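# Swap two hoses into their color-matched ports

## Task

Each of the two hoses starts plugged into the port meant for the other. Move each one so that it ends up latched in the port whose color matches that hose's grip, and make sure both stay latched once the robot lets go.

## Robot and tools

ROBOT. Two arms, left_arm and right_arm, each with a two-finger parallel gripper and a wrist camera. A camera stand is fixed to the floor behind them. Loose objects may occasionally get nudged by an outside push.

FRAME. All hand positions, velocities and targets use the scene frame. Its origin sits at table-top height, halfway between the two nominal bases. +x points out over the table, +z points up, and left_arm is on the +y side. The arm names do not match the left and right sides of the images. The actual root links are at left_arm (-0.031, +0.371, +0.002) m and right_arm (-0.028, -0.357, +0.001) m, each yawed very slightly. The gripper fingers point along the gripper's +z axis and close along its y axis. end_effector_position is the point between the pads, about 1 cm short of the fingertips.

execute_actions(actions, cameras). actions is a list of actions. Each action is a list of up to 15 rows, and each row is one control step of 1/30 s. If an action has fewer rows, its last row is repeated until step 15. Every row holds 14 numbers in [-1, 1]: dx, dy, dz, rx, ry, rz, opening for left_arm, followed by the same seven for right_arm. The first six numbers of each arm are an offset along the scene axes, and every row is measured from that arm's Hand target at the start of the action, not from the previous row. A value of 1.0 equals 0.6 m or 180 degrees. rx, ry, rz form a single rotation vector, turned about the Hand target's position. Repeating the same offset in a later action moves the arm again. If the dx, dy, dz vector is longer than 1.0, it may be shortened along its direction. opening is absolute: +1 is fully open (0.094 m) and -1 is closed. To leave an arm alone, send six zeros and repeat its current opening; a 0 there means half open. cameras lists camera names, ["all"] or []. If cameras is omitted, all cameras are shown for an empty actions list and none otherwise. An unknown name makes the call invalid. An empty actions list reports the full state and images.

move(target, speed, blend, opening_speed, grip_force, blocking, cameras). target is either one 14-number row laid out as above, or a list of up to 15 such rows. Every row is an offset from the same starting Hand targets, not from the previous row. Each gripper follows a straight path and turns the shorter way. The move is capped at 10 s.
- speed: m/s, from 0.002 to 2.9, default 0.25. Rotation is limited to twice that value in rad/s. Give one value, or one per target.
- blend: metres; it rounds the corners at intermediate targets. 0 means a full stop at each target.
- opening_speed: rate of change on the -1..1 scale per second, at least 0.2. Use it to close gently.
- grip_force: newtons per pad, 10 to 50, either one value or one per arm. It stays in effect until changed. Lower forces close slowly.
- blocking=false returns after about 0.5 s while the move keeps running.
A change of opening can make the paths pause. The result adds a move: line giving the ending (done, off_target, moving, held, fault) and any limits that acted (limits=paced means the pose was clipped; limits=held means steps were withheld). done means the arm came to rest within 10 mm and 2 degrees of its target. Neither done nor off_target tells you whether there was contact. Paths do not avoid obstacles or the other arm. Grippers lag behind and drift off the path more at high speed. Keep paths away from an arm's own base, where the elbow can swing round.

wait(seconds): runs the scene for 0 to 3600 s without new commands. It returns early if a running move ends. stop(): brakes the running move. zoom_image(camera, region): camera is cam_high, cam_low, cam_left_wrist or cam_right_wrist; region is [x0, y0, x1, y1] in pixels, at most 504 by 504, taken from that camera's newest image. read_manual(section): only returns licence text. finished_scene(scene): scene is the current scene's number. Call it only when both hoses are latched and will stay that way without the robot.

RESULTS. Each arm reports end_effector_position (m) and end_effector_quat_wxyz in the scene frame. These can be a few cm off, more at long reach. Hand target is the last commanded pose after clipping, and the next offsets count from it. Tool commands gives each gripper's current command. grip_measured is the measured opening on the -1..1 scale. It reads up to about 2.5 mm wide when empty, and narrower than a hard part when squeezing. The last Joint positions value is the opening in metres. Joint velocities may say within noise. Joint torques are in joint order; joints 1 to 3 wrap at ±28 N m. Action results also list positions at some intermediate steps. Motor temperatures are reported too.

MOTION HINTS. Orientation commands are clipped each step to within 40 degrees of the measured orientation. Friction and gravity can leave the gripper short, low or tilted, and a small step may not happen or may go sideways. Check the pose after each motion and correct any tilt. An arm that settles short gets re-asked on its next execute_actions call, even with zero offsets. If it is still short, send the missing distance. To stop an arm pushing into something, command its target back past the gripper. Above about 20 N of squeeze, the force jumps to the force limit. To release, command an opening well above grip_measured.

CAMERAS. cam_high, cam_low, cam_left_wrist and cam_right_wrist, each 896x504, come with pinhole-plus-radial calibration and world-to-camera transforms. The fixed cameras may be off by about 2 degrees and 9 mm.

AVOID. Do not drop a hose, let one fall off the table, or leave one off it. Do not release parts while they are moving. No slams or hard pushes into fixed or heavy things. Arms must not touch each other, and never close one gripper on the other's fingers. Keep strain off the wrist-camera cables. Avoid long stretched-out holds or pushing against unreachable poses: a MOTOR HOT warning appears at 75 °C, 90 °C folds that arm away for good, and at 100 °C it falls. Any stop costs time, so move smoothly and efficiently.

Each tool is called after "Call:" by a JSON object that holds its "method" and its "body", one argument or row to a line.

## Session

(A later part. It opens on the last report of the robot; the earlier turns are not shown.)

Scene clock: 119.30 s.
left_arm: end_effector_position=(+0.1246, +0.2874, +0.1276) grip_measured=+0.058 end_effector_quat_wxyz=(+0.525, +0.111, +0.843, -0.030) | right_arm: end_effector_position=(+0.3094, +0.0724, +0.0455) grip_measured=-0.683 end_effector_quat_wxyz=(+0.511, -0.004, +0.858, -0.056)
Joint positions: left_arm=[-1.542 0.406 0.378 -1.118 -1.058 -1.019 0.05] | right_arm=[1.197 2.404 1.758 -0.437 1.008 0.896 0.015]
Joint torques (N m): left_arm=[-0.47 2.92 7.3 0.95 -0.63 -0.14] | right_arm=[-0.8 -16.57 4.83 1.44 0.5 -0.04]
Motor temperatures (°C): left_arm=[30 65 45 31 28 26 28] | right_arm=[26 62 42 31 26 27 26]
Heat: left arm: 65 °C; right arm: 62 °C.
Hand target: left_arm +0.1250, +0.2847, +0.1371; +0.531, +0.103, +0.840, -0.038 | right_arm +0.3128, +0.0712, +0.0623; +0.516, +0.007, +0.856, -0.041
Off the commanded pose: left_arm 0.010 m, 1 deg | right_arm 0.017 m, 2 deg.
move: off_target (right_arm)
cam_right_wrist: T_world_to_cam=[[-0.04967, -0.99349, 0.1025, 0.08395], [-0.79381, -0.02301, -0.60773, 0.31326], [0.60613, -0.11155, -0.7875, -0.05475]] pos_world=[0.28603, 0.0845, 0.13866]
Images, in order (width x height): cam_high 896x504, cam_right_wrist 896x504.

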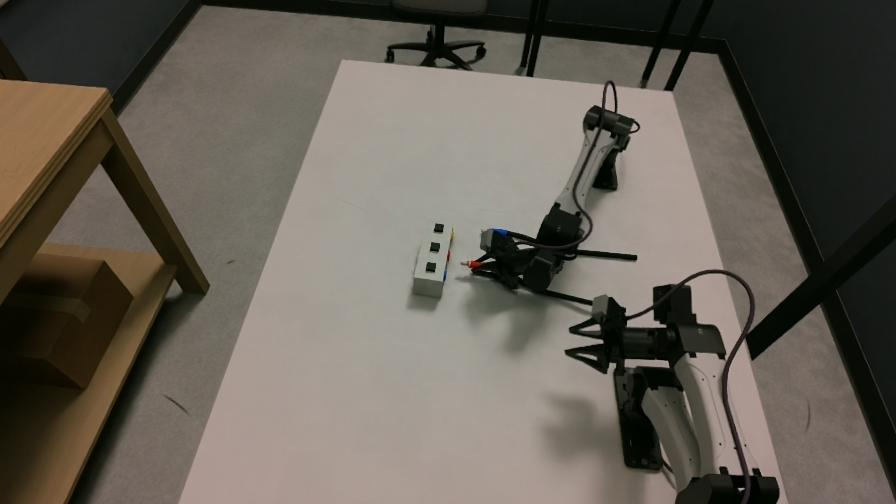

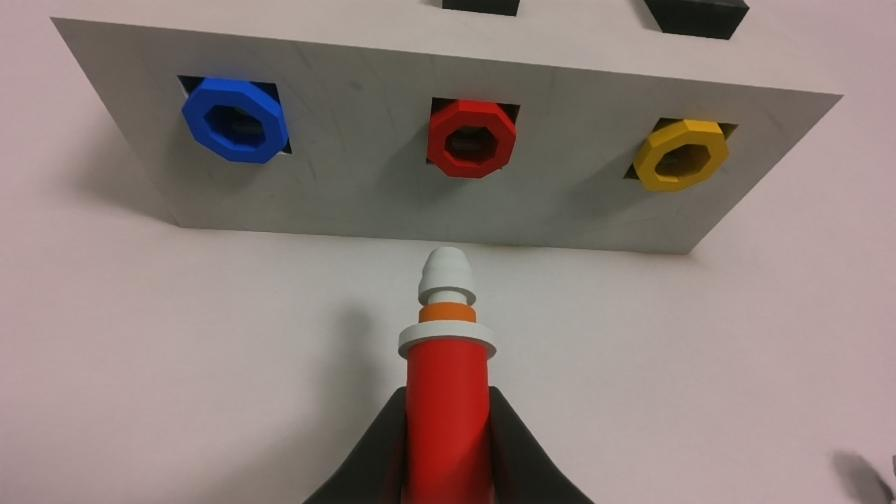

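Call:
{"method": "execute_actions", "body": {
  "actions": [
    [[0,0,0,0,0,0,0.06,0.003,-0.016,0.02,0,0,0,-0.85],[0,0,0,0,0,0,0.06,0.006,-0.026,0.036,0,0,0,-0.85],[0,0,0,0,0,0,0.06,0.01,-0.026,0.04,0,0,0,-0.85],[0,0,0,0,0,0,0.06,0.01,-0.01,0.036,0,0,0,-0.85],[0,0,0,0,0,0,0.06,0.01,0.008,0.02,0,0,0,-0.85],[0,0,0,0,0,0,0.06,0.01,0.01,0.0,0,0,0,-0.85],[0,0,0,0,0,0,0.06,0.01,0.004,0.0,0,0,0,-0.85],[0,0,0,0,0,0,0.06,0.01,-0.01,0.008,0,0,0,-0.85],[0,0,0,0,0,0,0.06,0.01,-0.018,0.024,0,0,0,-0.85],[0,0,0,0,0,0,0.06,0.01,-0.014,0.028,0,0,0,-0.85],[0,0,0,0,0,0,0.06,0.01,0.0,0.018,0,0,0,-0.85],[0,0,0,0,0,0,0.06,0.01,0.002,0.01,0,0,0,-0.85],[0,0,0,0,0,0,0.06,0.01,-0.004,0.01,0,0,0,-0.85],[0,0,0,0,0,0,0.06,0.01,-0.009,0.017,0,0,0,-0.85],[0,0,0,0,0,0,0.06,0.01,-0.006,0.016,0,0,0,-0.85]]
  ],
  "cameras": ["cam_right_wrist"]
}}

Scene clock: 126.60 s.
left_arm: end_effector_position=(+0.1246, +0.2875, +0.1277) grip_measured=+0.058 end_effector_quat_wxyz=(+0.525, +0.111, +0.843, -0.030) | right_arm: end_effector_position=(+0.3168, +0.0651, +0.0620) grip_measured=-0.683 end_effector_quat_wxyz=(+0.512, -0.001, +0.857, -0.054)
Joint positions: left_arm=[-1.542 0.406 0.378 -1.119 -1.058 -1.019 0.05] | right_arm=[1.177 2.357 1.736 -0.431 1 0.868 0.015]
Joint torques (N m): left_arm=[-0.49 2.93 7.3 0.95 -0.63 -0.12] | right_arm=[-0.4 -14.09 6.56 1.41 0.51 0.01]
Motor temperatures (°C): left_arm=[30 60 46 31 28 26 27] | right_arm=[26 64 42 31 26 27 26]
Heat: left arm: 60 °C; right arm: 64 °C.
Hand target: left_arm +0.1250, +0.2848, +0.1371; +0.532, +0.103, +0.840, -0.038 | right_arm +0.3188, +0.0676, +0.0719; +0.516, +0.007, +0.856, -0.041
Off the commanded pose: left_arm 0.010 m, 1 deg | right_arm 0.010 m, 2 deg.
Step readings (end_effector_position of left_arm | right_arm):
0: (+0.1246, +0.2875, +0.1276) | (+0.3094, +0.0724, +0.0455)
1: (+0.1246, +0.2875, +0.1276) | (+0.3096, +0.0715, +0.0463)
2: (+0.1246, +0.2875, +0.1276) | (+0.3089, +0.0686, +0.0473)
4: (+0.1246, +0.2875, +0.1276) | (+0.3095, +0.0625, +0.0522)
8: (+0.1246, +0.2875, +0.1276) | (+0.3163, +0.0682, +0.0636)
15: (+0.1246, +0.2875, +0.1277) | (+0.3168, +0.0651, +0.0620)
cam_right_wrist: T_world_to_cam=[[-0.05242, -0.99408, 0.09519, 0.07665], [-0.79198, -0.01669, -0.61032, 0.32813], [0.60829, -0.10738, -0.78642, -0.04807]] pos_world=[0.29313, 0.07651, 0.15516]

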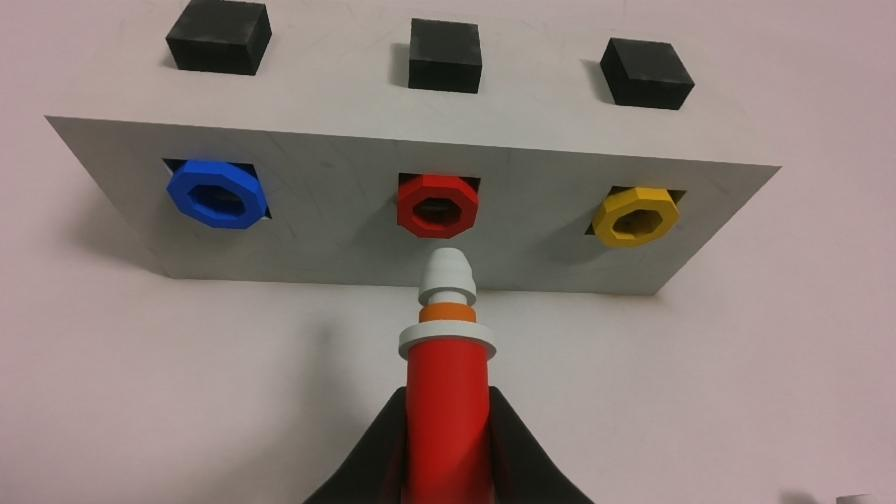

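Call:
{"method": "execute_actions", "body": {
  "actions": [
    [[0,0,0,0,0,0,0.06,0.006,0.012,0.004,0,0,0.006,-0.85],[0,0,0,0,0,0,0.06,0.012,0.02,0.014,0,0,0.006,-0.85],[0,0,0,0,0,0,0.06,0.02,0.017,0.015,0,0,0.006,-0.85],[0,0,0,0,0,0,0.06,0.02,-0.002,0.013,0,0,0.006,-0.85],[0,0,0,0,0,0,0.06,0.02,-0.016,0.005,0,0,0.006,-0.85],[0,0,0,0,0,0,0.06,0.02,-0.016,-0.015,0,0,0.006,-0.85],[0,0,0,0,0,0,0.06,0.02,-0.001,-0.019,0,0,0.006,-0.85],[0,0,0,0,0,0,0.06,0.02,0.012,-0.013,0,0,0.006,-0.85],[0,0,0,0,0,0,0.06,0.02,0.012,0.003,0,0,0.006,-0.85],[0,0,0,0,0,0,0.06,0.02,0.001,0.009,0,0,0.006,-0.85],[0,0,0,0,0,0,0.06,0.02,-0.007,0.001,0,0,0.006,-0.85],[0,0,0,0,0,0,0.06,0.02,-0.005,-0.009,0,0,0.006,-0.85],[0,0,0,0,0,0,0.06,0.02,0.004,-0.007,0,0,0.006,-0.85],[0,0,0,0,0,0,0.06,0.02,0.005,-0.001,0,0,0.006,-0.85],[0,0,0,0,0,0,0.06,0.02,0.001,-0.003,0,0,0.006,-0.85]]
  ],
  "cameras": ["cam_right_wrist"]
}}

Scene clock: 137.47 s.
left_arm: end_effector_position=(+0.1246, +0.2875, +0.1277) grip_measured=+0.058 end_effector_quat_wxyz=(+0.525, +0.111, +0.843, -0.030) | right_arm: end_effector_position=(+0.3277, +0.0635, +0.0613) grip_measured=-0.683 end_effector_quat_wxyz=(+0.511, -0.011, +0.858, -0.053)
Joint positions: left_arm=[-1.542 0.406 0.378 -1.119 -1.058 -1.019 0.05] | right_arm=[1.153 2.353 1.722 -0.374 0.978 0.802 0.015]
Joint torques (N m): left_arm=[-0.49 2.92 7.28 0.95 -0.64 -0.13] | right_arm=[-0.34 -13.63 6.98 1.63 0.45 0.01]
Motor temperatures (°C): left_arm=[30 56 46 31 28 26 27] | right_arm=[26 69 42 30 26 27 27]
Heat: left arm: 56 °C; right arm: 69 °C.
Hand target: left_arm +0.1250, +0.2848, +0.1371; +0.532, +0.103, +0.840, -0.038 | right_arm +0.3308, +0.0681, +0.0700; +0.516, -0.001, +0.856, -0.036
Off the commanded pose: left_arm 0.010 m, 1 deg | right_arm 0.010 m, 2 deg.
Step readings (end_effector_position of left_arm | right_arm):
0: (+0.1246, +0.2875, +0.1277) | (+0.3168, +0.0651, +0.0620)
1: (+0.1246, +0.2875, +0.1277) | (+0.3167, +0.0651, +0.0619)
2: (+0.1246, +0.2875, +0.1277) | (+0.3171, +0.0663, +0.0635)
4: (+0.1246, +0.2875, +0.1277) | (+0.3193, +0.0680, +0.0657)
8: (+0.1246, +0.2875, +0.1277) | (+0.3239, +0.0633, +0.0627)
15: (+0.1246, +0.2875, +0.1277) | (+0.3277, +0.0632, +0.0613)
cam_right_wrist: T_world_to_cam=[[-0.03428, -0.99399, 0.104, 0.0692], [-0.79373, -0.03616, -0.6072, 0.33796], [0.60731, -0.10336, -0.78771, -0.0553]] pos_world=[0.30421, 0.07529, 0.15445]

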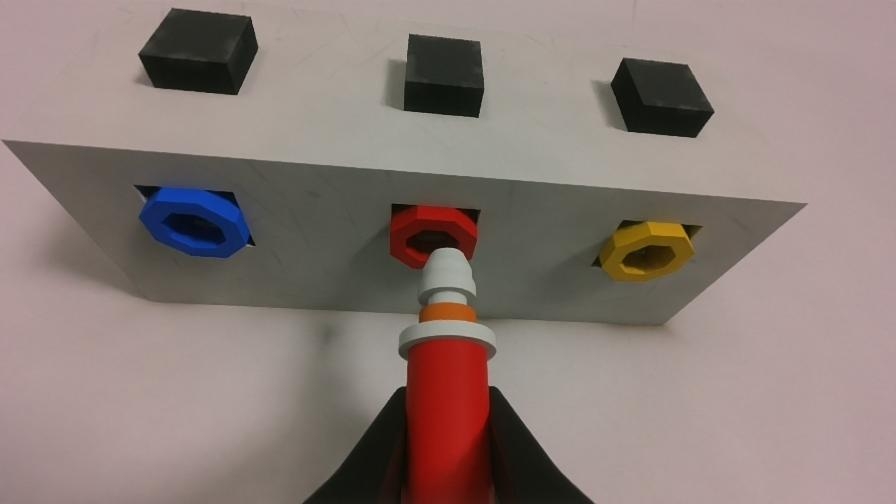

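Call:
{"method": "execute_actions", "body": {
  "actions": [
    [[0,0,0,0,0,0,0.06,-0.005,0.02,0.006,0,0,0,-0.85],[0,0,0,0,0,0,0.06,-0.005,0.024,0.01,0,0,0,-0.85],[0,0,0,0,0,0,0.06,-0.005,0.015,0.006,0,0,0,-0.85],[0,0,0,0,0,0,0.06,-0.003,0.0,-0.005,0,0,0,-0.85],[0,0,0,0,0,0,0.06,0.0,-0.004,-0.01,0,0,0,-0.85],[0,0,0,0,0,0,0.06,0.0,0.004,-0.006,0,0,0,-0.85],[0,0,0,0,0,0,0.06,0.0,0.014,0.004,0,0,0,-0.85],[0,0,0,0,0,0,0.06,0.0,0.011,0.006,0,0,0,-0.85],[0,0,0,0,0,0,0.06,0.0,0.003,0.0,0,0,0,-0.85],[0,0,0,0,0,0,0.06,0.0,0.003,-0.003,0,0,0,-0.85],[0,0,0,0,0,0,0.06,0.0,0.006,0.0,0,0,0,-0.85]]
  ],
  "cameras": ["cam_right_wrist"]
}}

Scene clock: 144.00 s.
left_arm: end_effector_position=(+0.1246, +0.2875, +0.1277) grip_measured=+0.058 end_effector_quat_wxyz=(+0.525, +0.111, +0.843, -0.030) | right_arm: end_effector_position=(+0.3289, +0.0691, +0.0654) grip_measured=-0.683 end_effector_quat_wxyz=(+0.513, -0.008, +0.857, -0.047)
Joint positions: left_arm=[-1.542 0.406 0.378 -1.119 -1.058 -1.019 0.05] | right_arm=[1.155 2.361 1.749 -0.38 0.977 0.803 0.015]
Joint torques (N m): left_arm=[-0.49 2.93 7.3 0.95 -0.64 -0.13] | right_arm=[-0.25 -13.27 6.99 1.58 0.48 0.06]
Motor temperatures (°C): left_arm=[30 54 46 31 28 26 27] | right_arm=[26 68 42 31 26 27 27]
Heat: left arm: 54 °C; right arm: 68 °C.
Hand target: left_arm +0.1250, +0.2848, +0.1371; +0.532, +0.103, +0.840, -0.038 | right_arm +0.3308, +0.0717, +0.0700; +0.516, -0.001, +0.856, -0.036
Off the commanded pose: left_arm 0.010 m, 1 deg | right_arm 0.006 m, 2 deg.
Step readings (end_effector_position of left_arm | right_arm):
0: (+0.1246, +0.2875, +0.1277) | (+0.3277, +0.0635, +0.0613)
1: (+0.1246, +0.2875, +0.1277) | (+0.3277, +0.0644, +0.0628)
2: (+0.1246, +0.2875, +0.1277) | (+0.3283, +0.0662, +0.0644)
4: (+0.1246, +0.2875, +0.1277) | (+0.3290, +0.0691, +0.0670)
8: (+0.1246, +0.2875, +0.1277) | (+0.3288, +0.0689, +0.0653)
15: (+0.1246, +0.2875, +0.1277) | (+0.3289, +0.0691, +0.0654)
cam_right_wrist: T_world_to_cam=[[-0.03205, -0.9953, 0.09142, 0.07459], [-0.7908, -0.03068, -0.61131, 0.34049], [0.61124, -0.09188, -0.7861, -0.0544]] pos_world=[0.3049, 0.07969, 0.15857]

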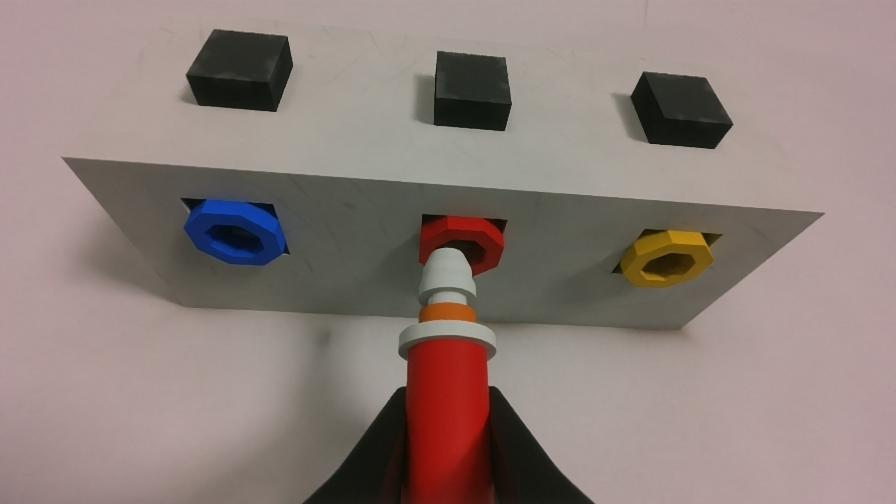

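Call:
{"method": "execute_actions", "body": {
  "actions": [
    [[0,0,0,0,0,0,0.06,-0.002,-0.016,-0.016,0,0,0,-0.85],[0,0,0,0,0,0,0.06,-0.002,-0.018,-0.02,0,0,0,-0.85],[0,0,0,0,0,0,0.06,-0.002,-0.012,-0.014,0,0,0,-0.85],[0,0,0,0,0,0,0.06,-0.0,0.0,-0.002,0,0,0,-0.85],[0,0,0,0,0,0,0.06,0.0,0.006,0.006,0,0,0,-0.85],[0,0,0,0,0,0,0.06,0.0,0.004,0.004,0,0,0,-0.85],[0,0,0,0,0,0,0.06,0.0,-0.008,-0.006,0,0,0,-0.85],[0,0,0,0,0,0,0.06,0.0,-0.011,-0.012,0,0,0,-0.85],[0,0,0,0,0,0,0.06,0.0,-0.006,-0.009,0,0,0,-0.85],[0,0,0,0,0,0,0.06,0.0,-0.002,-0.003,0,0,0,-0.85],[0,0,0,0,0,0,0.06,0.0,-0.0045,-0.006,0,0,0,-0.85]]
  ],
  "cameras": ["cam_right_wrist"]
}}

Scene clock: 151.07 s.
left_arm: end_effector_position=(+0.1246, +0.2875, +0.1277) grip_measured=+0.058 end_effector_quat_wxyz=(+0.525, +0.111, +0.843, -0.030) | right_arm: end_effector_position=(+0.3276, +0.0663, +0.0592) grip_measured=-0.683 end_effector_quat_wxyz=(+0.512, -0.010, +0.857, -0.048)
Joint positions: left_arm=[-1.542 0.406 0.378 -1.119 -1.058 -1.019 0.05] | right_arm=[1.155 2.36 1.723 -0.36 0.976 0.802 0.015]
Joint torques (N m): left_arm=[-0.5 2.92 7.3 0.95 -0.64 -0.12] | right_arm=[-0.36 -13.35 6.87 1.59 0.52 0.03]
Motor temperatures (°C): left_arm=[30 52 46 31 28 26 27] | right_arm=[26 69 42 31 26 27 27]
Heat: left arm: 52 °C; right arm: 69 °C.
Hand target: left_arm +0.1250, +0.2848, +0.1371; +0.532, +0.103, +0.840, -0.038 | right_arm +0.3308, +0.0690, +0.0665; +0.516, -0.001, +0.856, -0.036
Off the commanded pose: left_arm 0.010 m, 1 deg | right_arm 0.008 m, 2 deg.
Step readings (end_effector_position of left_arm | right_arm):
0: (+0.1246, +0.2875, +0.1277) | (+0.3289, +0.0691, +0.0654)
1: (+0.1246, +0.2875, +0.1277) | (+0.3285, +0.0684, +0.0636)
2: (+0.1246, +0.2875, +0.1277) | (+0.3281, +0.0670, +0.0614)
4: (+0.1246, +0.2875, +0.1277) | (+0.3270, +0.0648, +0.0576)
8: (+0.1246, +0.2875, +0.1277) | (+0.3274, +0.0659, +0.0589)
15: (+0.1246, +0.2875, +0.1277) | (+0.3276, +0.0663, +0.0592)
cam_right_wrist: T_world_to_cam=[[-0.03097, -0.99496, 0.0954, 0.07168], [-0.79259, -0.0337, -0.60882, 0.33623], [0.60897, -0.09447, -0.78755, -0.05778]] pos_world=[0.3039, 0.07719, 0.15236]

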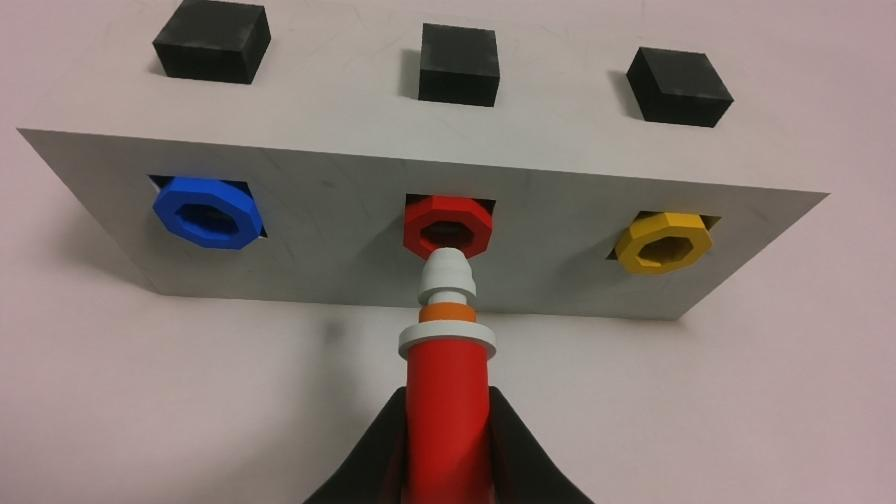

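Call:
{"method": "execute_actions", "body": {
  "actions": [
    [[0,0,0,0,0,0,0.06,-0.004,0.004,0.012,0,0,0,-0.85],[0,0,0,0,0,0,0.06,-0.002,0.006,0.018,0,0,0,-0.85],[0,0,0,0,0,0,0.06,0.004,0.0,0.014,0,0,0,-0.85],[0,0,0,0,0,0,0.06,0.01,-0.006,0.006,0,0,0,-0.85],[0,0,0,0,0,0,0.06,0.016,-0.006,0.002,0,0,0,-0.85],[0,0,0,0,0,0,0.06,0.022,0.002,0.004,0,0,0,-0.85],[0,0,0,0,0,0,0.06,0.028,0.006,0.008,0,0,0,-0.85],[0,0,0,0,0,0,0.06,0.032,0.006,0.012,0,0,0,-0.85],[0,0,0,0,0,0,0.06,0.032,-0.002,0.012,0,0,0,-0.85],[0,0,0,0,0,0,0.06,0.032,-0.008,0.006,0,0,0,-0.85],[0,0,0,0,0,0,0.06,0.032,-0.004,0.002,0,0,0,-0.85],[0,0,0,0,0,0,0.06,0.032,-0.001,0.006,0,0,0,-0.85]]
  ],
  "cameras": ["cam_right_wrist"]
}}

Scene clock: 156.83 s.
left_arm: end_effector_position=(+0.1246, +0.2875, +0.1277) grip_measured=+0.058 end_effector_quat_wxyz=(+0.525, +0.111, +0.843, -0.030) | right_arm: end_effector_position=(+0.3363, +0.0666, +0.0616) grip_measured=-0.683 end_effector_quat_wxyz=(+0.506, -0.022, +0.861, -0.050)
Joint positions: left_arm=[-1.542 0.406 0.378 -1.119 -1.058 -1.019 0.05] | right_arm=[1.136 2.362 1.743 -0.359 0.948 0.754 0.015]
Joint torques (N m): left_arm=[-0.49 2.92 7.3 0.95 -0.64 -0.12] | right_arm=[-1.95 -12.31 8.59 1.85 0.55 0.03]
Motor temperatures (°C): left_arm=[30 51 47 31 28 26 27] | right_arm=[26 69 42 31 26 27 27]
Heat: left arm: 51 °C; right arm: 69 °C.
Hand target: left_arm +0.1250, +0.2848, +0.1371; +0.532, +0.103, +0.840, -0.038 | right_arm +0.3500, +0.0684, +0.0701; +0.516, -0.001, +0.856, -0.036
Off the commanded pose: left_arm 0.010 m, 1 deg | right_arm 0.016 m, 3 deg.
Step readings (end_effector_position of left_arm | right_arm):
0: (+0.1246, +0.2875, +0.1277) | (+0.3276, +0.0663, +0.0592)
1: (+0.1246, +0.2875, +0.1277) | (+0.3276, +0.0662, +0.0591)
2: (+0.1246, +0.2875, +0.1277) | (+0.3276, +0.0662, +0.0595)
4: (+0.1246, +0.2875, +0.1277) | (+0.3285, +0.0654, +0.0595)
8: (+0.1246, +0.2875, +0.1277) | (+0.3341, +0.0653, +0.0622)
15: (+0.1246, +0.2875, +0.1277) | (+0.3364, +0.0665, +0.0617)
cam_right_wrist: T_world_to_cam=[[-0.01093, -0.99375, 0.11105, 0.0643], [-0.80142, -0.05771, -0.59531, 0.34833], [0.598, -0.09551, -0.79579, -0.05688]] pos_world=[0.31387, 0.07857, 0.15496]

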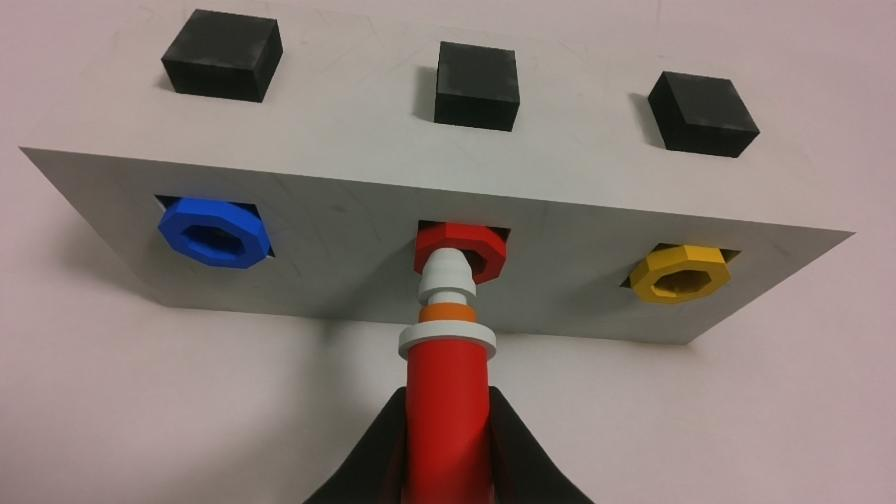

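Call:
{"method": "execute_actions", "body": {
  "actions": [
    [[0,0,0,0,0,0,0.06,-0.02,-0.012,0.002,0,0,-0.012,-0.85],[0,0,0,0,0,0,0.06,-0.02,-0.02,0.008,0,0,-0.012,-0.85],[0,0,0,0,0,0,0.06,-0.014,-0.02,0.008,0,0,-0.012,-0.85],[0,0,0,0,0,0,0.06,-0.008,-0.012,0.002,0,0,-0.012,-0.85],[0,0,0,0,0,0,0.06,-0.002,-0.004,-0.004,0,0,-0.012,-0.85],[0,0,0,0,0,0,0.06,0.004,-0.004,-0.002,0,0,-0.012,-0.85],[0,0,0,0,0,0,0.06,0.01,-0.012,0.006,0,0,-0.012,-0.85],[0,0,0,0,0,0,0.06,0.014,-0.018,0.008,0,0,-0.012,-0.85],[0,0,0,0,0,0,0.06,0.014,-0.016,0.0,0,0,-0.012,-0.85],[0,0,0,0,0,0,0.06,0.014,-0.006,-0.004,0,0,-0.012,-0.85],[0,0,0,0,0,0,0.06,0.014,-0.006,0.004,0,0,-0.012,-0.85],[0,0,0,0,0,0,0.06,0.014,-0.01,0.002,0,0,-0.012,-0.85]]
  ],
  "cameras": ["cam_right_wrist"]
}}

Scene clock: 163.57 s.
left_arm: end_effector_position=(+0.1246, +0.2875, +0.1277) grip_measured=+0.058 end_effector_quat_wxyz=(+0.525, +0.111, +0.843, -0.030) | right_arm: end_effector_position=(+0.3444, +0.0640, +0.0607) grip_measured=-0.683 end_effector_quat_wxyz=(+0.500, -0.008, +0.865, -0.048)
Joint positions: left_arm=[-1.542 0.406 0.378 -1.119 -1.058 -1.019 0.05] | right_arm=[1.118 2.376 1.774 -0.386 0.935 0.778 0.015]
Joint torques (N m): left_arm=[-0.49 2.93 7.3 0.95 -0.64 -0.13] | right_arm=[-1.8 -12.05 9.5 1.61 0.82 0.06]
Motor temperatures (°C): left_arm=[30 50 47 31 28 26 27] | right_arm=[26 70 43 31 26 27 27]
Heat: left arm: 50 °C; right arm: 70 °C.
Hand target: left_arm +0.1250, +0.2848, +0.1371; +0.532, +0.103, +0.840, -0.038 | right_arm +0.3584, +0.0624, +0.0714; +0.515, +0.015, +0.856, -0.046
Off the commanded pose: left_arm 0.010 m, 1 deg | right_arm 0.018 m, 3 deg.
Step readings (end_effector_position of left_arm | right_arm):
0: (+0.1246, +0.2875, +0.1277) | (+0.3363, +0.0666, +0.0616)
1: (+0.1246, +0.2875, +0.1277) | (+0.3358, +0.0664, +0.0614)
2: (+0.1246, +0.2875, +0.1277) | (+0.3357, +0.0658, +0.0613)
4: (+0.1246, +0.2875, +0.1277) | (+0.3358, +0.0651, +0.0611)
8: (+0.1246, +0.2875, +0.1277) | (+0.3404, +0.0634, +0.0616)
15: (+0.1246, +0.2875, +0.1277) | (+0.3444, +0.0640, +0.0607)
cam_right_wrist: T_world_to_cam=[[-0.03209, -0.99507, 0.09386, 0.07029], [-0.80954, -0.0292, -0.58634, 0.35463], [0.58619, -0.0948, -0.80461, -0.0581]] pos_world=[0.3234, 0.07479, 0.15459]

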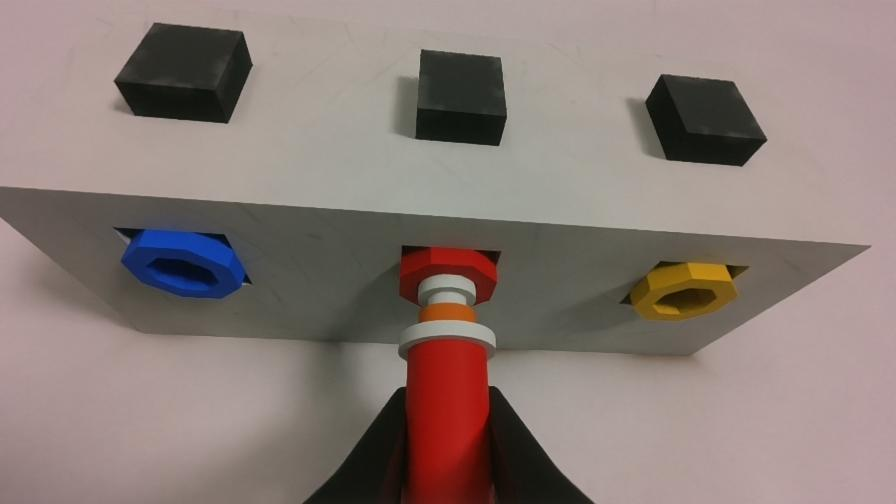

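Tip is in. Now push with the wiggle that worked.

Call:
{"method": "execute_actions", "body": {
  "actions": [
    [[0,0,0,0,0,0,0.06,0.008,0.01,0.0,0,0,0,-0.85],[0,0,0,0,0,0,0.06,0.016,0.006,0.01,0,0,0,-0.85],[0,0,0,0,0,0,0.06,0.024,-0.006,0.01,0,0,0,-0.85],[0,0,0,0,0,0,0.06,0.032,-0.012,0.002,0,0,0,-0.85],[0,0,0,0,0,0,0.06,0.038,-0.01,-0.008,0,0,0,-0.85],[0,0,0,0,0,0,0.06,0.044,0.002,-0.008,0,0,0,-0.85],[0,0,0,0,0,0,0.06,0.05,0.012,0.0,0,0,0,-0.85],[0,0,0,0,0,0,0.06,0.05,0.01,0.01,0,0,0,-0.85],[0,0,0,0,0,0,0.06,0.05,-0.004,0.01,0,0,0,-0.85],[0,0,0,0,0,0,0.06,0.05,-0.014,0.002,0,0,0,-0.85],[0,0,0,0,0,0,0.06,0.05,-0.012,-0.008,0,0,0,-0.85],[0,0,0,0,0,0,0.06,0.05,0.002,-0.008,0,0,0,-0.85],[0,0,0,0,0,0,0.06,0.05,0.01,0.002,0,0,0,-0.85],[0,0,0,0,0,0,0.06,0.05,0.0,0.004,0,0,0,-0.85]],
    [[0,0,0,0,0,0,0.06,-0.02,0.006,0.01,0,0,-0.01,-0.85],[0,0,0,0,0,0,0.06,-0.02,0.016,0.02,0,0,-0.01,-0.85],[0,0,0,0,0,0,0.06,0.0,0.01,0.02,0,-0.01,-0.01,-0.85],[0,0,0,0,0,0,0.06,0.02,-0.006,0.02,0,-0.01,-0.01,-0.85],[0,0,0,0,0,0,0.06,0.03,-0.016,0.01,0,-0.01,-0.01,-0.85],[0,0,0,0,0,0,0.06,0.04,-0.016,-0.01,0,-0.01,-0.01,-0.85],[0,0,0,0,0,0,0.06,0.04,-0.004,-0.016,0,-0.01,-0.01,-0.85],[0,0,0,0,0,0,0.06,0.04,0.014,-0.008,0,-0.01,-0.01,-0.85],[0,0,0,0,0,0,0.06,0.04,0.014,0.012,0,-0.01,-0.01,-0.85],[0,0,0,0,0,0,0.06,0.04,-0.002,0.016,0,-0.01,-0.01,-0.85],[0,0,0,0,0,0,0.06,0.04,-0.016,0.01,0,-0.01,-0.01,-0.85],[0,0,0,0,0,0,0.06,0.04,-0.016,-0.01,0,-0.01,-0.01,-0.85],[0,0,0,0,0,0,0.06,0.04,0.006,-0.01,0,-0.01,-0.01,-0.85],[0,0,0,0,0,0,0.06,0.04,0.006,0.006,0,-0.01,-0.01,-0.85],[0,0,0,0,0,0,0.06,0.04,-0.002,0.002,0,-0.01,-0.01,-0.85]]
  ],
  "cameras": ["cam_right_wrist"]
}}

Scene clock: 174.63 s.
left_arm: end_effector_position=(+0.1246, +0.2875, +0.1277) grip_measured=+0.058 end_effector_quat_wxyz=(+0.525, +0.111, +0.843, -0.030) | right_arm: end_effector_position=(+0.3592, +0.0619, +0.0612) grip_measured=-0.683 end_effector_quat_wxyz=(+0.488, -0.035, +0.867, -0.094)
Joint positions: left_arm=[-1.542 0.406 0.378 -1.119 -1.058 -1.019 0.05] | right_arm=[1.094 2.442 1.914 -0.517 0.946 0.719 0.015]
Joint torques (N m): left_arm=[-0.47 2.92 7.3 0.95 -0.64 -0.12] | right_arm=[-7.16 -11.32 9.72 3.13 0.7 -0.19]
Motor temperatures (°C): left_arm=[30 49 47 31 28 26 27] | right_arm=[26 68 43 31 26 27 27]
Heat: left arm: 49 °C; right arm: 68 °C.
Hand target: left_arm +0.1250, +0.2848, +0.1371; +0.532, +0.103, +0.840, -0.038 | right_arm +0.4124, +0.0613, +0.0750; +0.528, +0.030, +0.847, -0.054
Off the commanded pose: left_arm 0.010 m, 1 deg | right_arm 0.055 m, 10 deg.
Step readings (end_effector_position of left_arm | right_arm):
0: (+0.1246, +0.2875, +0.1277) | (+0.3444, +0.0640, +0.0607)
1: (+0.1246, +0.2875, +0.1277) | (+0.3447, +0.0646, +0.0606)
2: (+0.1246, +0.2875, +0.1277) | (+0.3449, +0.0649, +0.0610)
4: (+0.1246, +0.2875, +0.1277) | (+0.3459, +0.0635, +0.0604)
8: (+0.1246, +0.2875, +0.1277) | (+0.3487, +0.0642, +0.0608)
15: (+0.1246, +0.2875, +0.1277) | (+0.3485, +0.0629, +0.0602)
16: (+0.1246, +0.2875, +0.1277) | (+0.3482, +0.0630, +0.0612)
17: (+0.1246, +0.2875, +0.1277) | (+0.3483, +0.0637, +0.0624)
19: (+0.1246, +0.2875, +0.1277) | (+0.3489, +0.0630, +0.0621)
23: (+0.1246, +0.2875, +0.1277) | (+0.3528, +0.0628, +0.0598)
30: (+0.1246, +0.2875, +0.1277) | (+0.3592, +0.0619, +0.0612)
cam_right_wrist: T_world_to_cam=[[-0.02811, -0.97958, 0.19909, 0.0598], [-0.82361, -0.09017, -0.55994, 0.37395], [0.56646, -0.17971, -0.80426, -0.05423]] pos_world=[0.34039, 0.08256, 0.15387]

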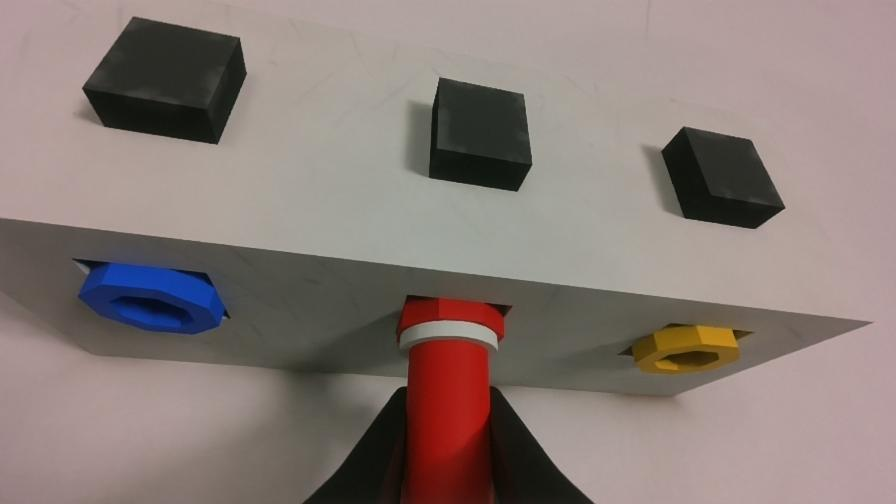

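Call:
{"method": "move", "body": {
  "target": [0,0,0,0,0,0,0.06,-0.132,0.012,-0.006,0,0.01,0.01,-0.85],
  "speed": 0.15,
  "cameras": ["cam_right_wrist"]
}}

Scene clock: 180.20 s.
left_arm: end_effector_position=(+0.1246, +0.2875, +0.1277) grip_measured=+0.058 end_effector_quat_wxyz=(+0.525, +0.111, +0.843, -0.030) | right_arm: end_effector_position=(+0.3518, +0.0659, +0.0578) grip_measured=-0.683 end_effector_quat_wxyz=(+0.512, +0.013, +0.857, -0.052)
Joint positions: left_arm=[-1.542 0.406 0.378 -1.119 -1.058 -1.019 0.05] | right_arm=[1.114 2.421 1.826 -0.392 0.973 0.811 0.015]
Joint torques (N m): left_arm=[-0.5 2.92 7.3 0.95 -0.64 -0.12] | right_arm=[3.1 -16.95 4.37 1.02 0.71 0.47]
Motor temperatures (°C): left_arm=[30 49 47 31 28 26 27] | right_arm=[27 68 43 33 26 27 27]
Heat: left arm: 49 °C; right arm: 68 °C.
Hand target: left_arm +0.1250, +0.2848, +0.1371; +0.532, +0.103, +0.840, -0.038 | right_arm +0.3332, +0.0684, +0.0714; +0.515, +0.015, +0.856, -0.046
Off the commanded pose: left_arm 0.010 m, 1 deg | right_arm 0.023 m, 1 deg.
move: off_target (right_arm)
cam_right_wrist: T_world_to_cam=[[-0.07492, -0.99409, 0.07858, 0.0886], [-0.79126, 0.01131, -0.61137, 0.35124], [0.60687, -0.10798, -0.78743, -0.072]] pos_world=[0.32826, 0.07633, 0.15108]

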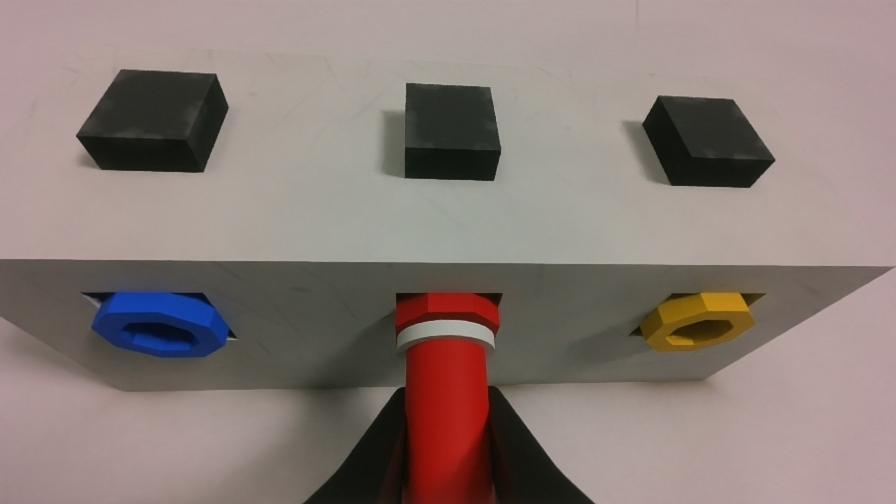

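Call:
{"method": "move", "body": {
  "target": [
    [0,0,0,0,0,0,0.06,0.035,-0.005,-0.012,0,0,0,-0.85],
    [0,0,0,0,0,0,0.06,0.035,-0.005,-0.012,0,0,0,0.06],
    [0,0,0,0,0,0,0.06,-0.08,0.0,0.1,0,0,0,0.06],
    [0,0,0.05,0,0,0,0.06,-0.22,-0.55,0.25,0,0,0,0.06],
    [0.125,-0.508,0.055,0,0.05,0.067,0.06,-0.25,-0.6,0.25,0,0,0,0.06]
  ],
  "speed": [0.1,0.1,0.2,0.4,0.4],
  "blend": [0,0,0.02,0.03,0],
  "cameras": ["cam_left_wrist","cam_high"]
}}

Scene clock: 191.13 s.
left_arm: end_effector_position=(+0.1960, -0.0155, +0.1637) grip_measured=+0.058 end_effector_quat_wxyz=(+0.464, +0.026, +0.885, +0.021) | right_arm: end_effector_position=(+0.1853, -0.2895, +0.2285) grip_measured=+0.059 end_effector_quat_wxyz=(+0.524, +0.021, +0.851, -0.041)
Joint positions: left_arm=[-1.371 1.987 1.654 -0.966 -0.94 -1.162 0.05] | right_arm=[0.978 0.661 0.754 -0.892 0.895 0.623 0.05]
Joint torques (N m): left_arm=[1.24 -8.54 7.79 0.74 -0.41 -0.12] | right_arm=[-0.59 -0.08 5.53 1.61 0.3 -0.02]
Motor temperatures (°C): left_arm=[30 48 47 31 28 26 27] | right_arm=[27 68 42 32 26 27 27]
Heat: left arm: 48 °C; right arm: 68 °C.
Hand target: left_arm +0.2000, -0.0200, +0.1702; +0.465, +0.011, +0.885, +0.010 | right_arm +0.1832, -0.2916, +0.2213; +0.515, +0.015, +0.856, -0.046
Off the commanded pose: left_arm 0.009 m, 2 deg | right_arm 0.008 m, 1 deg.
move: done
cam_left_wrist: T_world_to_cam=[[-0.03516, -0.99796, -0.05328, -0.00218], [-0.85599, 0.05759, -0.51377, 0.29085], [0.5158, 0.02754, -0.85627, 0.12718]] pos_world=[0.18329, -0.02243, 0.25821]
Images, in order (width x height): cam_high 896x504, cam_left_wrist 896x504.

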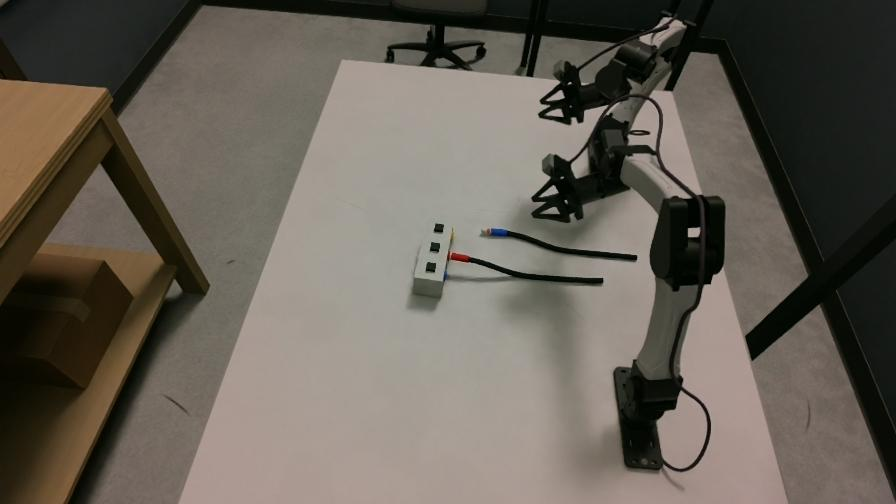

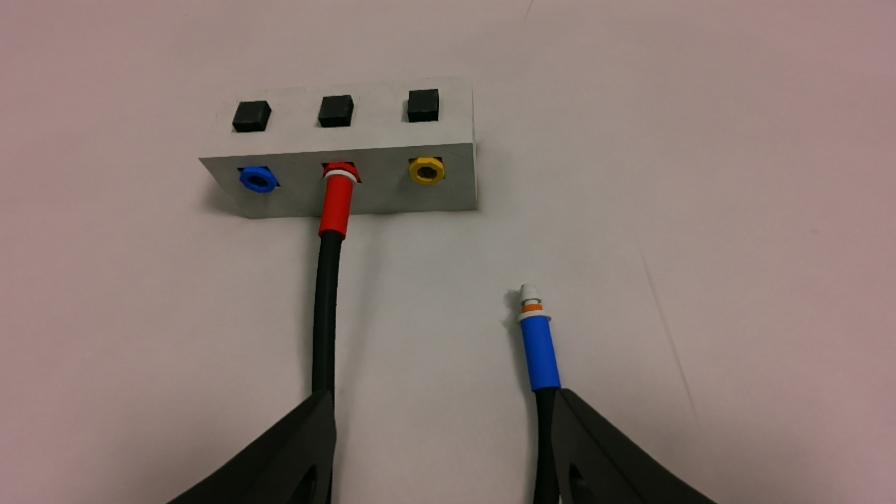

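Call:
{"method": "move", "body": {
  "target": [0.048,-0.08,-0.1645,0,0.01,0.02,0.06,0,0,0,0,0,0,0.06],
  "speed": 0.25,
  "cameras": ["cam_left_wrist"]
}}

Scene clock: 197.97 s.
left_arm: end_effector_position=(+0.2229, -0.0591, +0.0607) grip_measured=+0.058 end_effector_quat_wxyz=(+0.445, +0.005, +0.894, +0.048) | right_arm: end_effector_position=(+0.1853, -0.2895, +0.2285) grip_measured=+0.059 end_effector_quat_wxyz=(+0.524, +0.021, +0.851, -0.041)
Joint positions: left_arm=[-1.329 2.331 1.814 -0.856 -0.914 -1.211 0.05] | right_arm=[0.978 0.661 0.754 -0.892 0.895 0.623 0.05]
Joint torques (N m): left_arm=[1.18 -11.47 7.35 0.82 -0.44 -0.11] | right_arm=[-0.58 -0.05 5.53 1.61 0.3 -0.02]
Motor temperatures (°C): left_arm=[30 51 48 30 28 26 27] | right_arm=[27 65 42 32 26 27 26]
Heat: left arm: 51 °C; right arm: 65 °C.
Hand target: left_arm +0.2289, -0.0681, +0.0716; +0.451, -0.016, +0.892, +0.024 | right_arm +0.1832, -0.2916, +0.2213; +0.515, +0.015, +0.856, -0.046
Off the commanded pose: left_arm 0.015 m, 4 deg | right_arm 0.008 m, 1 deg.
move: off_target (left_arm)
cam_left_wrist: T_world_to_cam=[[0.02621, -0.99637, -0.08096, -0.06218], [-0.87834, 0.01571, -0.47777, 0.26384], [0.47731, 0.08364, -0.87474, 0.03933]] pos_world=[0.2146, -0.06939, 0.15543]

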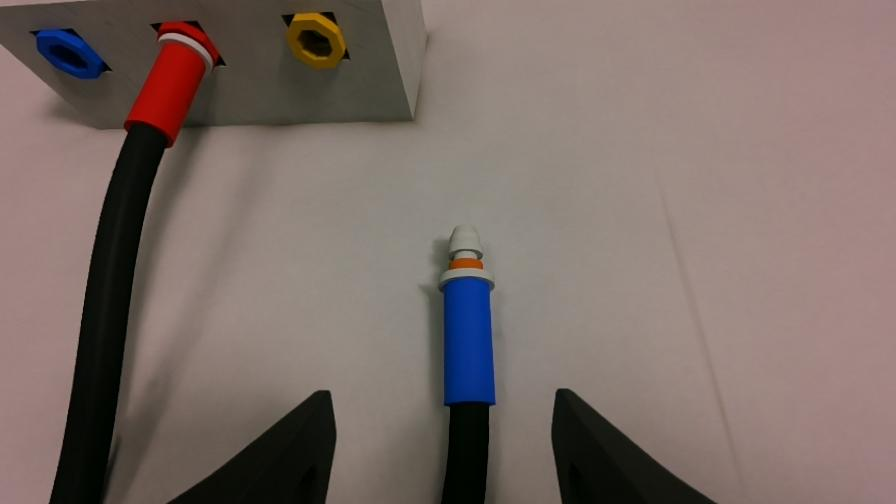

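Call:
{"method": "move", "body": {
  "target": [0.06,-0.005,-0.083,0,0,0,0.06,0,0,0,0,0,0,0.06],
  "speed": 0.12,
  "cameras": ["cam_left_wrist"]
}}

Scene clock: 203.43 s.
left_arm: end_effector_position=(+0.2634, -0.0690, +0.0221) grip_measured=+0.058 end_effector_quat_wxyz=(+0.450, -0.016, +0.892, +0.030) | right_arm: end_effector_position=(+0.1853, -0.2895, +0.2285) grip_measured=+0.059 end_effector_quat_wxyz=(+0.524, +0.021, +0.851, -0.041)
Joint positions: left_arm=[-1.253 2.429 1.814 -0.638 -0.896 -1.125 0.05] | right_arm=[0.978 0.661 0.754 -0.892 0.895 0.623 0.05]
Joint torques (N m): left_arm=[0.66 -11.71 4.68 1.03 -0.38 0.11] | right_arm=[-0.59 -0.06 5.55 1.62 0.3 -0.02]
Motor temperatures (°C): left_arm=[30 54 48 30 28 26 27] | right_arm=[26 62 42 32 26 27 26]
Heat: left arm: 54 °C; right arm: 62 °C.
Hand target: left_arm +0.2647, -0.0711, +0.0218; +0.451, -0.016, +0.892, +0.024 | right_arm +0.1832, -0.2916, +0.2213; +0.515, +0.015, +0.856, -0.046
Off the commanded pose: left_arm 0.003 m, 1 deg | right_arm 0.008 m, 1 deg.
move: done
cam_left_wrist: T_world_to_cam=[[0.04728, -0.99845, -0.02924, -0.08306], [-0.87255, -0.02703, -0.48778, 0.27684], [0.48623, 0.04857, -0.87248, -0.01776]] pos_world=[0.25412, -0.07458, 0.11711]

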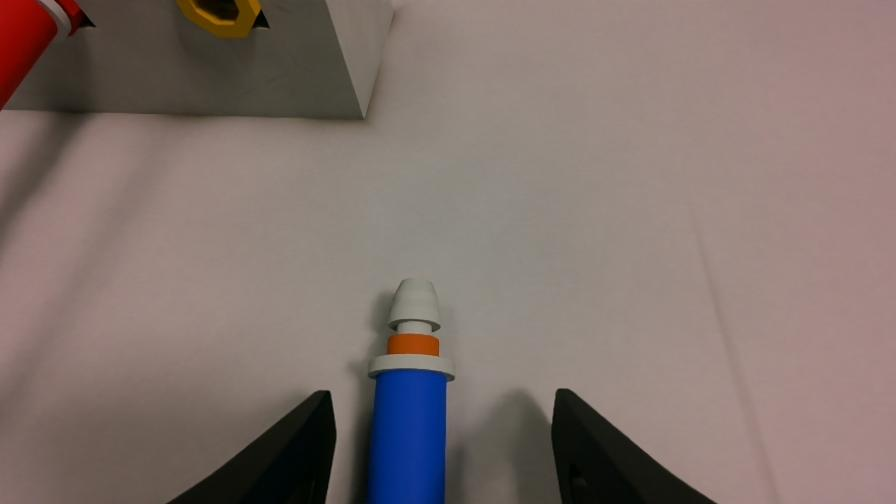

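Call:
{"method": "move", "body": {
  "target": [
    [-0.013,0.02,-0.006,0,0,0,0.06,0,0,0,0,0,0,0.06],
    [-0.013,0.013,-0.018,0,0,0,0.06,0,0,0,0,0,0,0.06]
  ],
  "speed": 0.1,
  "cameras": ["cam_left_wrist"]
}}

Scene clock: 207.33 s.
left_arm: end_effector_position=(+0.2644, -0.0605, +0.0183) grip_measured=+0.058 end_effector_quat_wxyz=(+0.466, -0.025, +0.884, +0.028) | right_arm: end_effector_position=(+0.1853, -0.2895, +0.2285) grip_measured=+0.059 end_effector_quat_wxyz=(+0.524, +0.021, +0.851, -0.041)
Joint positions: left_arm=[-1.253 2.407 1.733 -0.559 -0.931 -1.127 0.05] | right_arm=[0.978 0.661 0.754 -0.892 0.895 0.623 0.05]
Joint torques (N m): left_arm=[-0.35 -11.25 4.7 0.78 -0.01 -0.03] | right_arm=[-0.59 -0.05 5.53 1.62 0.29 -0.02]
Motor temperatures (°C): left_arm=[30 57 47 30 28 26 27] | right_arm=[26 61 42 32 26 27 26]
Heat: left arm: 57 °C; right arm: 61 °C.
Hand target: left_arm +0.2570, -0.0632, +0.0109; +0.451, -0.016, +0.892, +0.024 | right_arm +0.1832, -0.2916, +0.2213; +0.515, +0.015, +0.856, -0.046
Off the commanded pose: left_arm 0.011 m, 2 deg | right_arm 0.008 m, 1 deg.
move: off_target (left_arm)
cam_left_wrist: T_world_to_cam=[[0.06053, -0.99801, -0.01764, -0.07831], [-0.85296, -0.04254, -0.52023, 0.27061], [0.51845, 0.04654, -0.85384, -0.03091]] pos_world=[0.25159, -0.0652, 0.11301]

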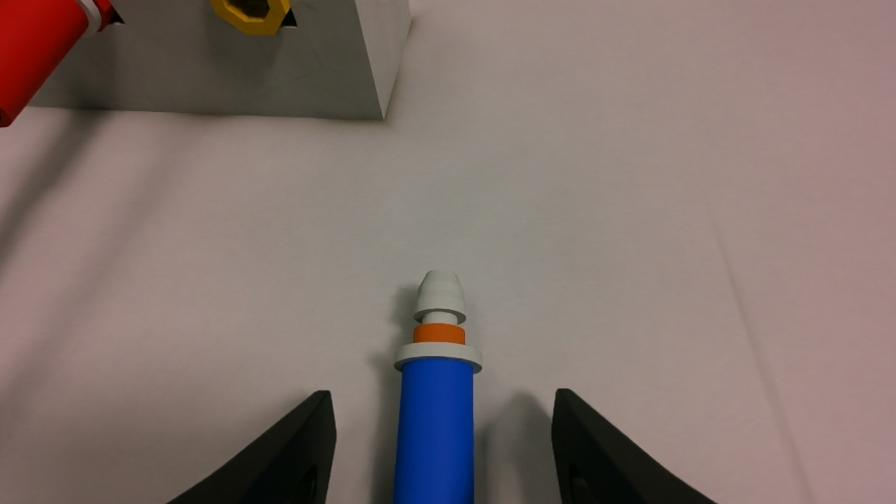

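Call:
{"method": "move", "body": {
  "target": [
    [-0.006,0.013,0.006,0,0,0,-0.85,0,0,0,0,0,0,0.06],
    [-0.03,0.0,0.16,0,0.025,-0.01,-0.85,0,0,0,0,0,0,0.06],
    [0.06,0.29,0.16,0,0.025,-0.026,-0.85,0,0,0,0,0,0,0.06],
    [0.097,0.275,0.069,0,0.025,-0.026,-0.85,0,0,0,0,0,0,0.06]
  ],
  "speed": [0.05,0.15,0.25,0.12],
  "blend": [0,0.02,0.02,0],
  "opening_speed": 1.2,
  "cameras": ["cam_left_wrist"]
}}

Scene clock: 217.80 s.
left_arm: end_effector_position=(+0.3108, +0.1033, +0.0497) grip_measured=-0.670 end_effector_quat_wxyz=(+0.409, +0.023, +0.912, +0.014) | right_arm: end_effector_position=(+0.1853, -0.2895, +0.2285) grip_measured=+0.059 end_effector_quat_wxyz=(+0.524, +0.021, +0.851, -0.041)
Joint positions: left_arm=[-0.916 1.848 1.006 -0.127 -0.633 -0.651 0.016] | right_arm=[0.978 0.661 0.754 -0.892 0.895 0.623 0.05]
Joint torques (N m): left_arm=[1.18 -7.71 4.71 1.56 -0.22 0.11] | right_arm=[-0.61 -0.05 5.53 1.61 0.29 -0.02]
Motor temperatures (°C): left_arm=[30 60 47 30 28 26 27] | right_arm=[26 57 41 32 26 27 26]
Heat: left arm: 60 °C; right arm: 57 °C.
Hand target: left_arm +0.3151, +0.1018, +0.0523; +0.416, +0.021, +0.909, +0.007 | right_arm +0.1832, -0.2916, +0.2213; +0.515, +0.015, +0.856, -0.046
Off the commanded pose: left_arm 0.005 m, 1 deg | right_arm 0.008 m, 1 deg.
move: done
cam_left_wrist: T_world_to_cam=[[-0.03882, -0.99865, -0.03462, 0.11457], [-0.91279, 0.04954, -0.40541, 0.33689], [0.40658, 0.01586, -0.91348, 0.00514]] pos_world=[0.30987, 0.09765, 0.14524]

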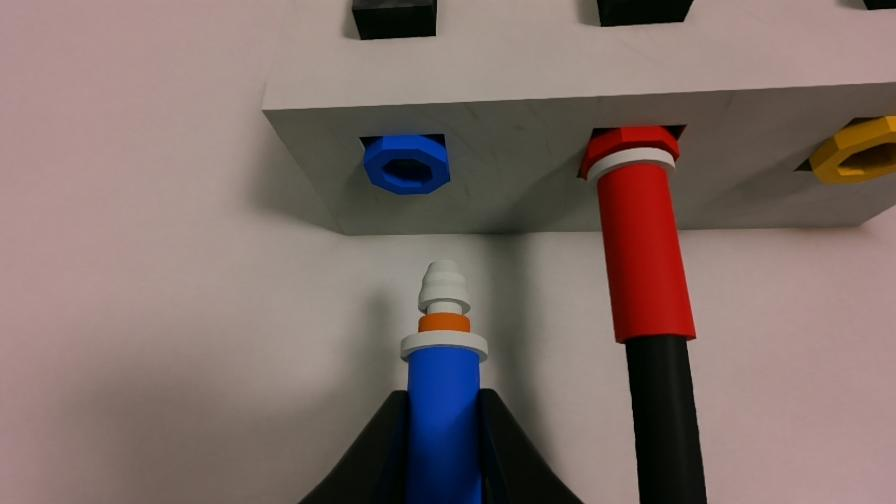

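Call:
{"method": "execute_actions", "body": {
  "actions": [
    [[0.006,0.02,0.004,0,-0.015,0,-0.85,0,0,0,0,0,0,0.06],[0.012,0.03,0.014,0,-0.015,0,-0.85,0,0,0,0,0,0,0.06],[0.018,0.03,0.02,0,-0.015,0,-0.85,0,0,0,0,0,0,0.06],[0.0267,0.012,0.018,0,-0.015,0,-0.85,0,0,0,0,0,0,0.06],[0.0267,0.0,0.008,0,-0.015,0,-0.85,0,0,0,0,0,0,0.06],[0.0267,0.0,-0.014,0,-0.015,0,-0.85,0,0,0,0,0,0,0.06],[0.0267,0.012,-0.018,0,-0.015,0,-0.85,0,0,0,0,0,0,0.06],[0.0267,0.026,-0.012,0,-0.015,0,-0.85,0,0,0,0,0,0,0.06],[0.0267,0.026,0.006,0,-0.015,0,-0.85,0,0,0,0,0,0,0.06],[0.0267,0.014,0.013,0,-0.015,0,-0.85,0,0,0,0,0,0,0.06],[0.0267,0.007,0.004,0,-0.015,0,-0.85,0,0,0,0,0,0,0.06],[0.0267,0.009,-0.006,0,-0.015,0,-0.85,0,0,0,0,0,0,0.06],[0.0267,0.018,-0.004,0,-0.015,0,-0.85,0,0,0,0,0,0,0.06],[0.0267,0.019,0.002,0,-0.015,0,-0.85,0,0,0,0,0,0,0.06],[0.0267,0.015,0.0,0,-0.015,0,-0.85,0,0,0,0,0,0,0.06]]
  ],
  "cameras": ["cam_left_wrist"]
}}

Scene clock: 226.23 s.
left_arm: end_effector_position=(+0.3238, +0.1173, +0.0399) grip_measured=-0.670 end_effector_quat_wxyz=(+0.421, +0.026, +0.906, +0.022) | right_arm: end_effector_position=(+0.1853, -0.2895, +0.2285) grip_measured=+0.059 end_effector_quat_wxyz=(+0.524, +0.021, +0.851, -0.041)
Joint positions: left_arm=[-0.871 1.867 0.956 -0.015 -0.633 -0.585 0.016] | right_arm=[0.978 0.661 0.754 -0.892 0.895 0.623 0.05]
Joint torques (N m): left_arm=[0.77 -8.61 5.65 1.63 -0.25 0.11] | right_arm=[-0.59 -0.08 5.53 1.61 0.3 -0.02]
Motor temperatures (°C): left_arm=[30 58 46 31 28 26 28] | right_arm=[26 55 41 32 26 27 26]
Heat: left arm: 58 °C; right arm: 55 °C.
Hand target: left_arm +0.3313, +0.1108, +0.0524; +0.437, +0.021, +0.899, +0.007 | right_arm +0.1832, -0.2916, +0.2213; +0.515, +0.015, +0.856, -0.046
Off the commanded pose: left_arm 0.016 m, 3 deg | right_arm 0.008 m, 1 deg.
Step readings (end_effector_position of left_arm | right_arm):
0: (+0.3109, +0.1032, +0.0498) | (+0.1853, -0.2895, +0.2285)
1: (+0.3116, +0.1044, +0.0490) | (+0.1853, -0.2895, +0.2285)
2: (+0.3117, +0.1065, +0.0476) | (+0.1853, -0.2895, +0.2285)
4: (+0.3126, +0.1158, +0.0433) | (+0.1853, -0.2895, +0.2285)
8: (+0.3215, +0.1170, +0.0393) | (+0.1853, -0.2895, +0.2285)
15: (+0.3233, +0.1179, +0.0393) | (+0.1853, -0.2895, +0.2285)
cam_left_wrist: T_world_to_cam=[[-0.03635, -0.99796, -0.0525, 0.1286], [-0.90168, 0.05541, -0.42884, 0.34081], [0.43087, 0.03175, -0.90185, -0.01959]] pos_world=[0.32042, 0.11008, 0.13523]

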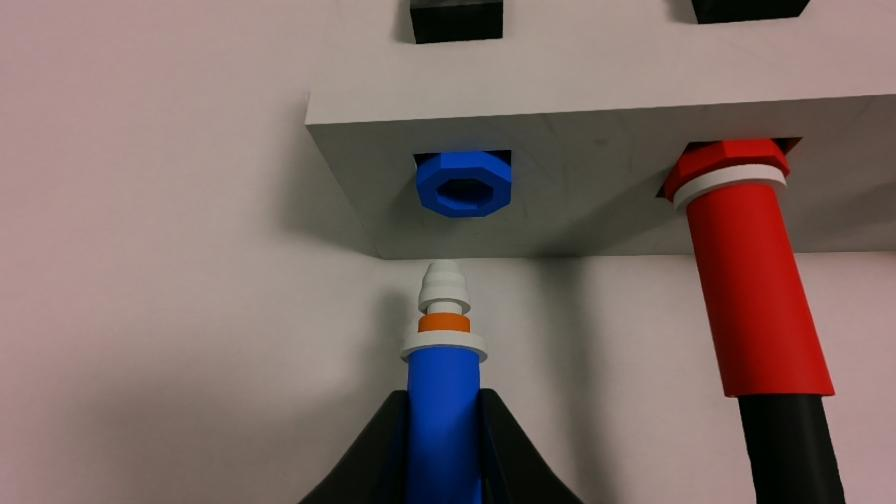

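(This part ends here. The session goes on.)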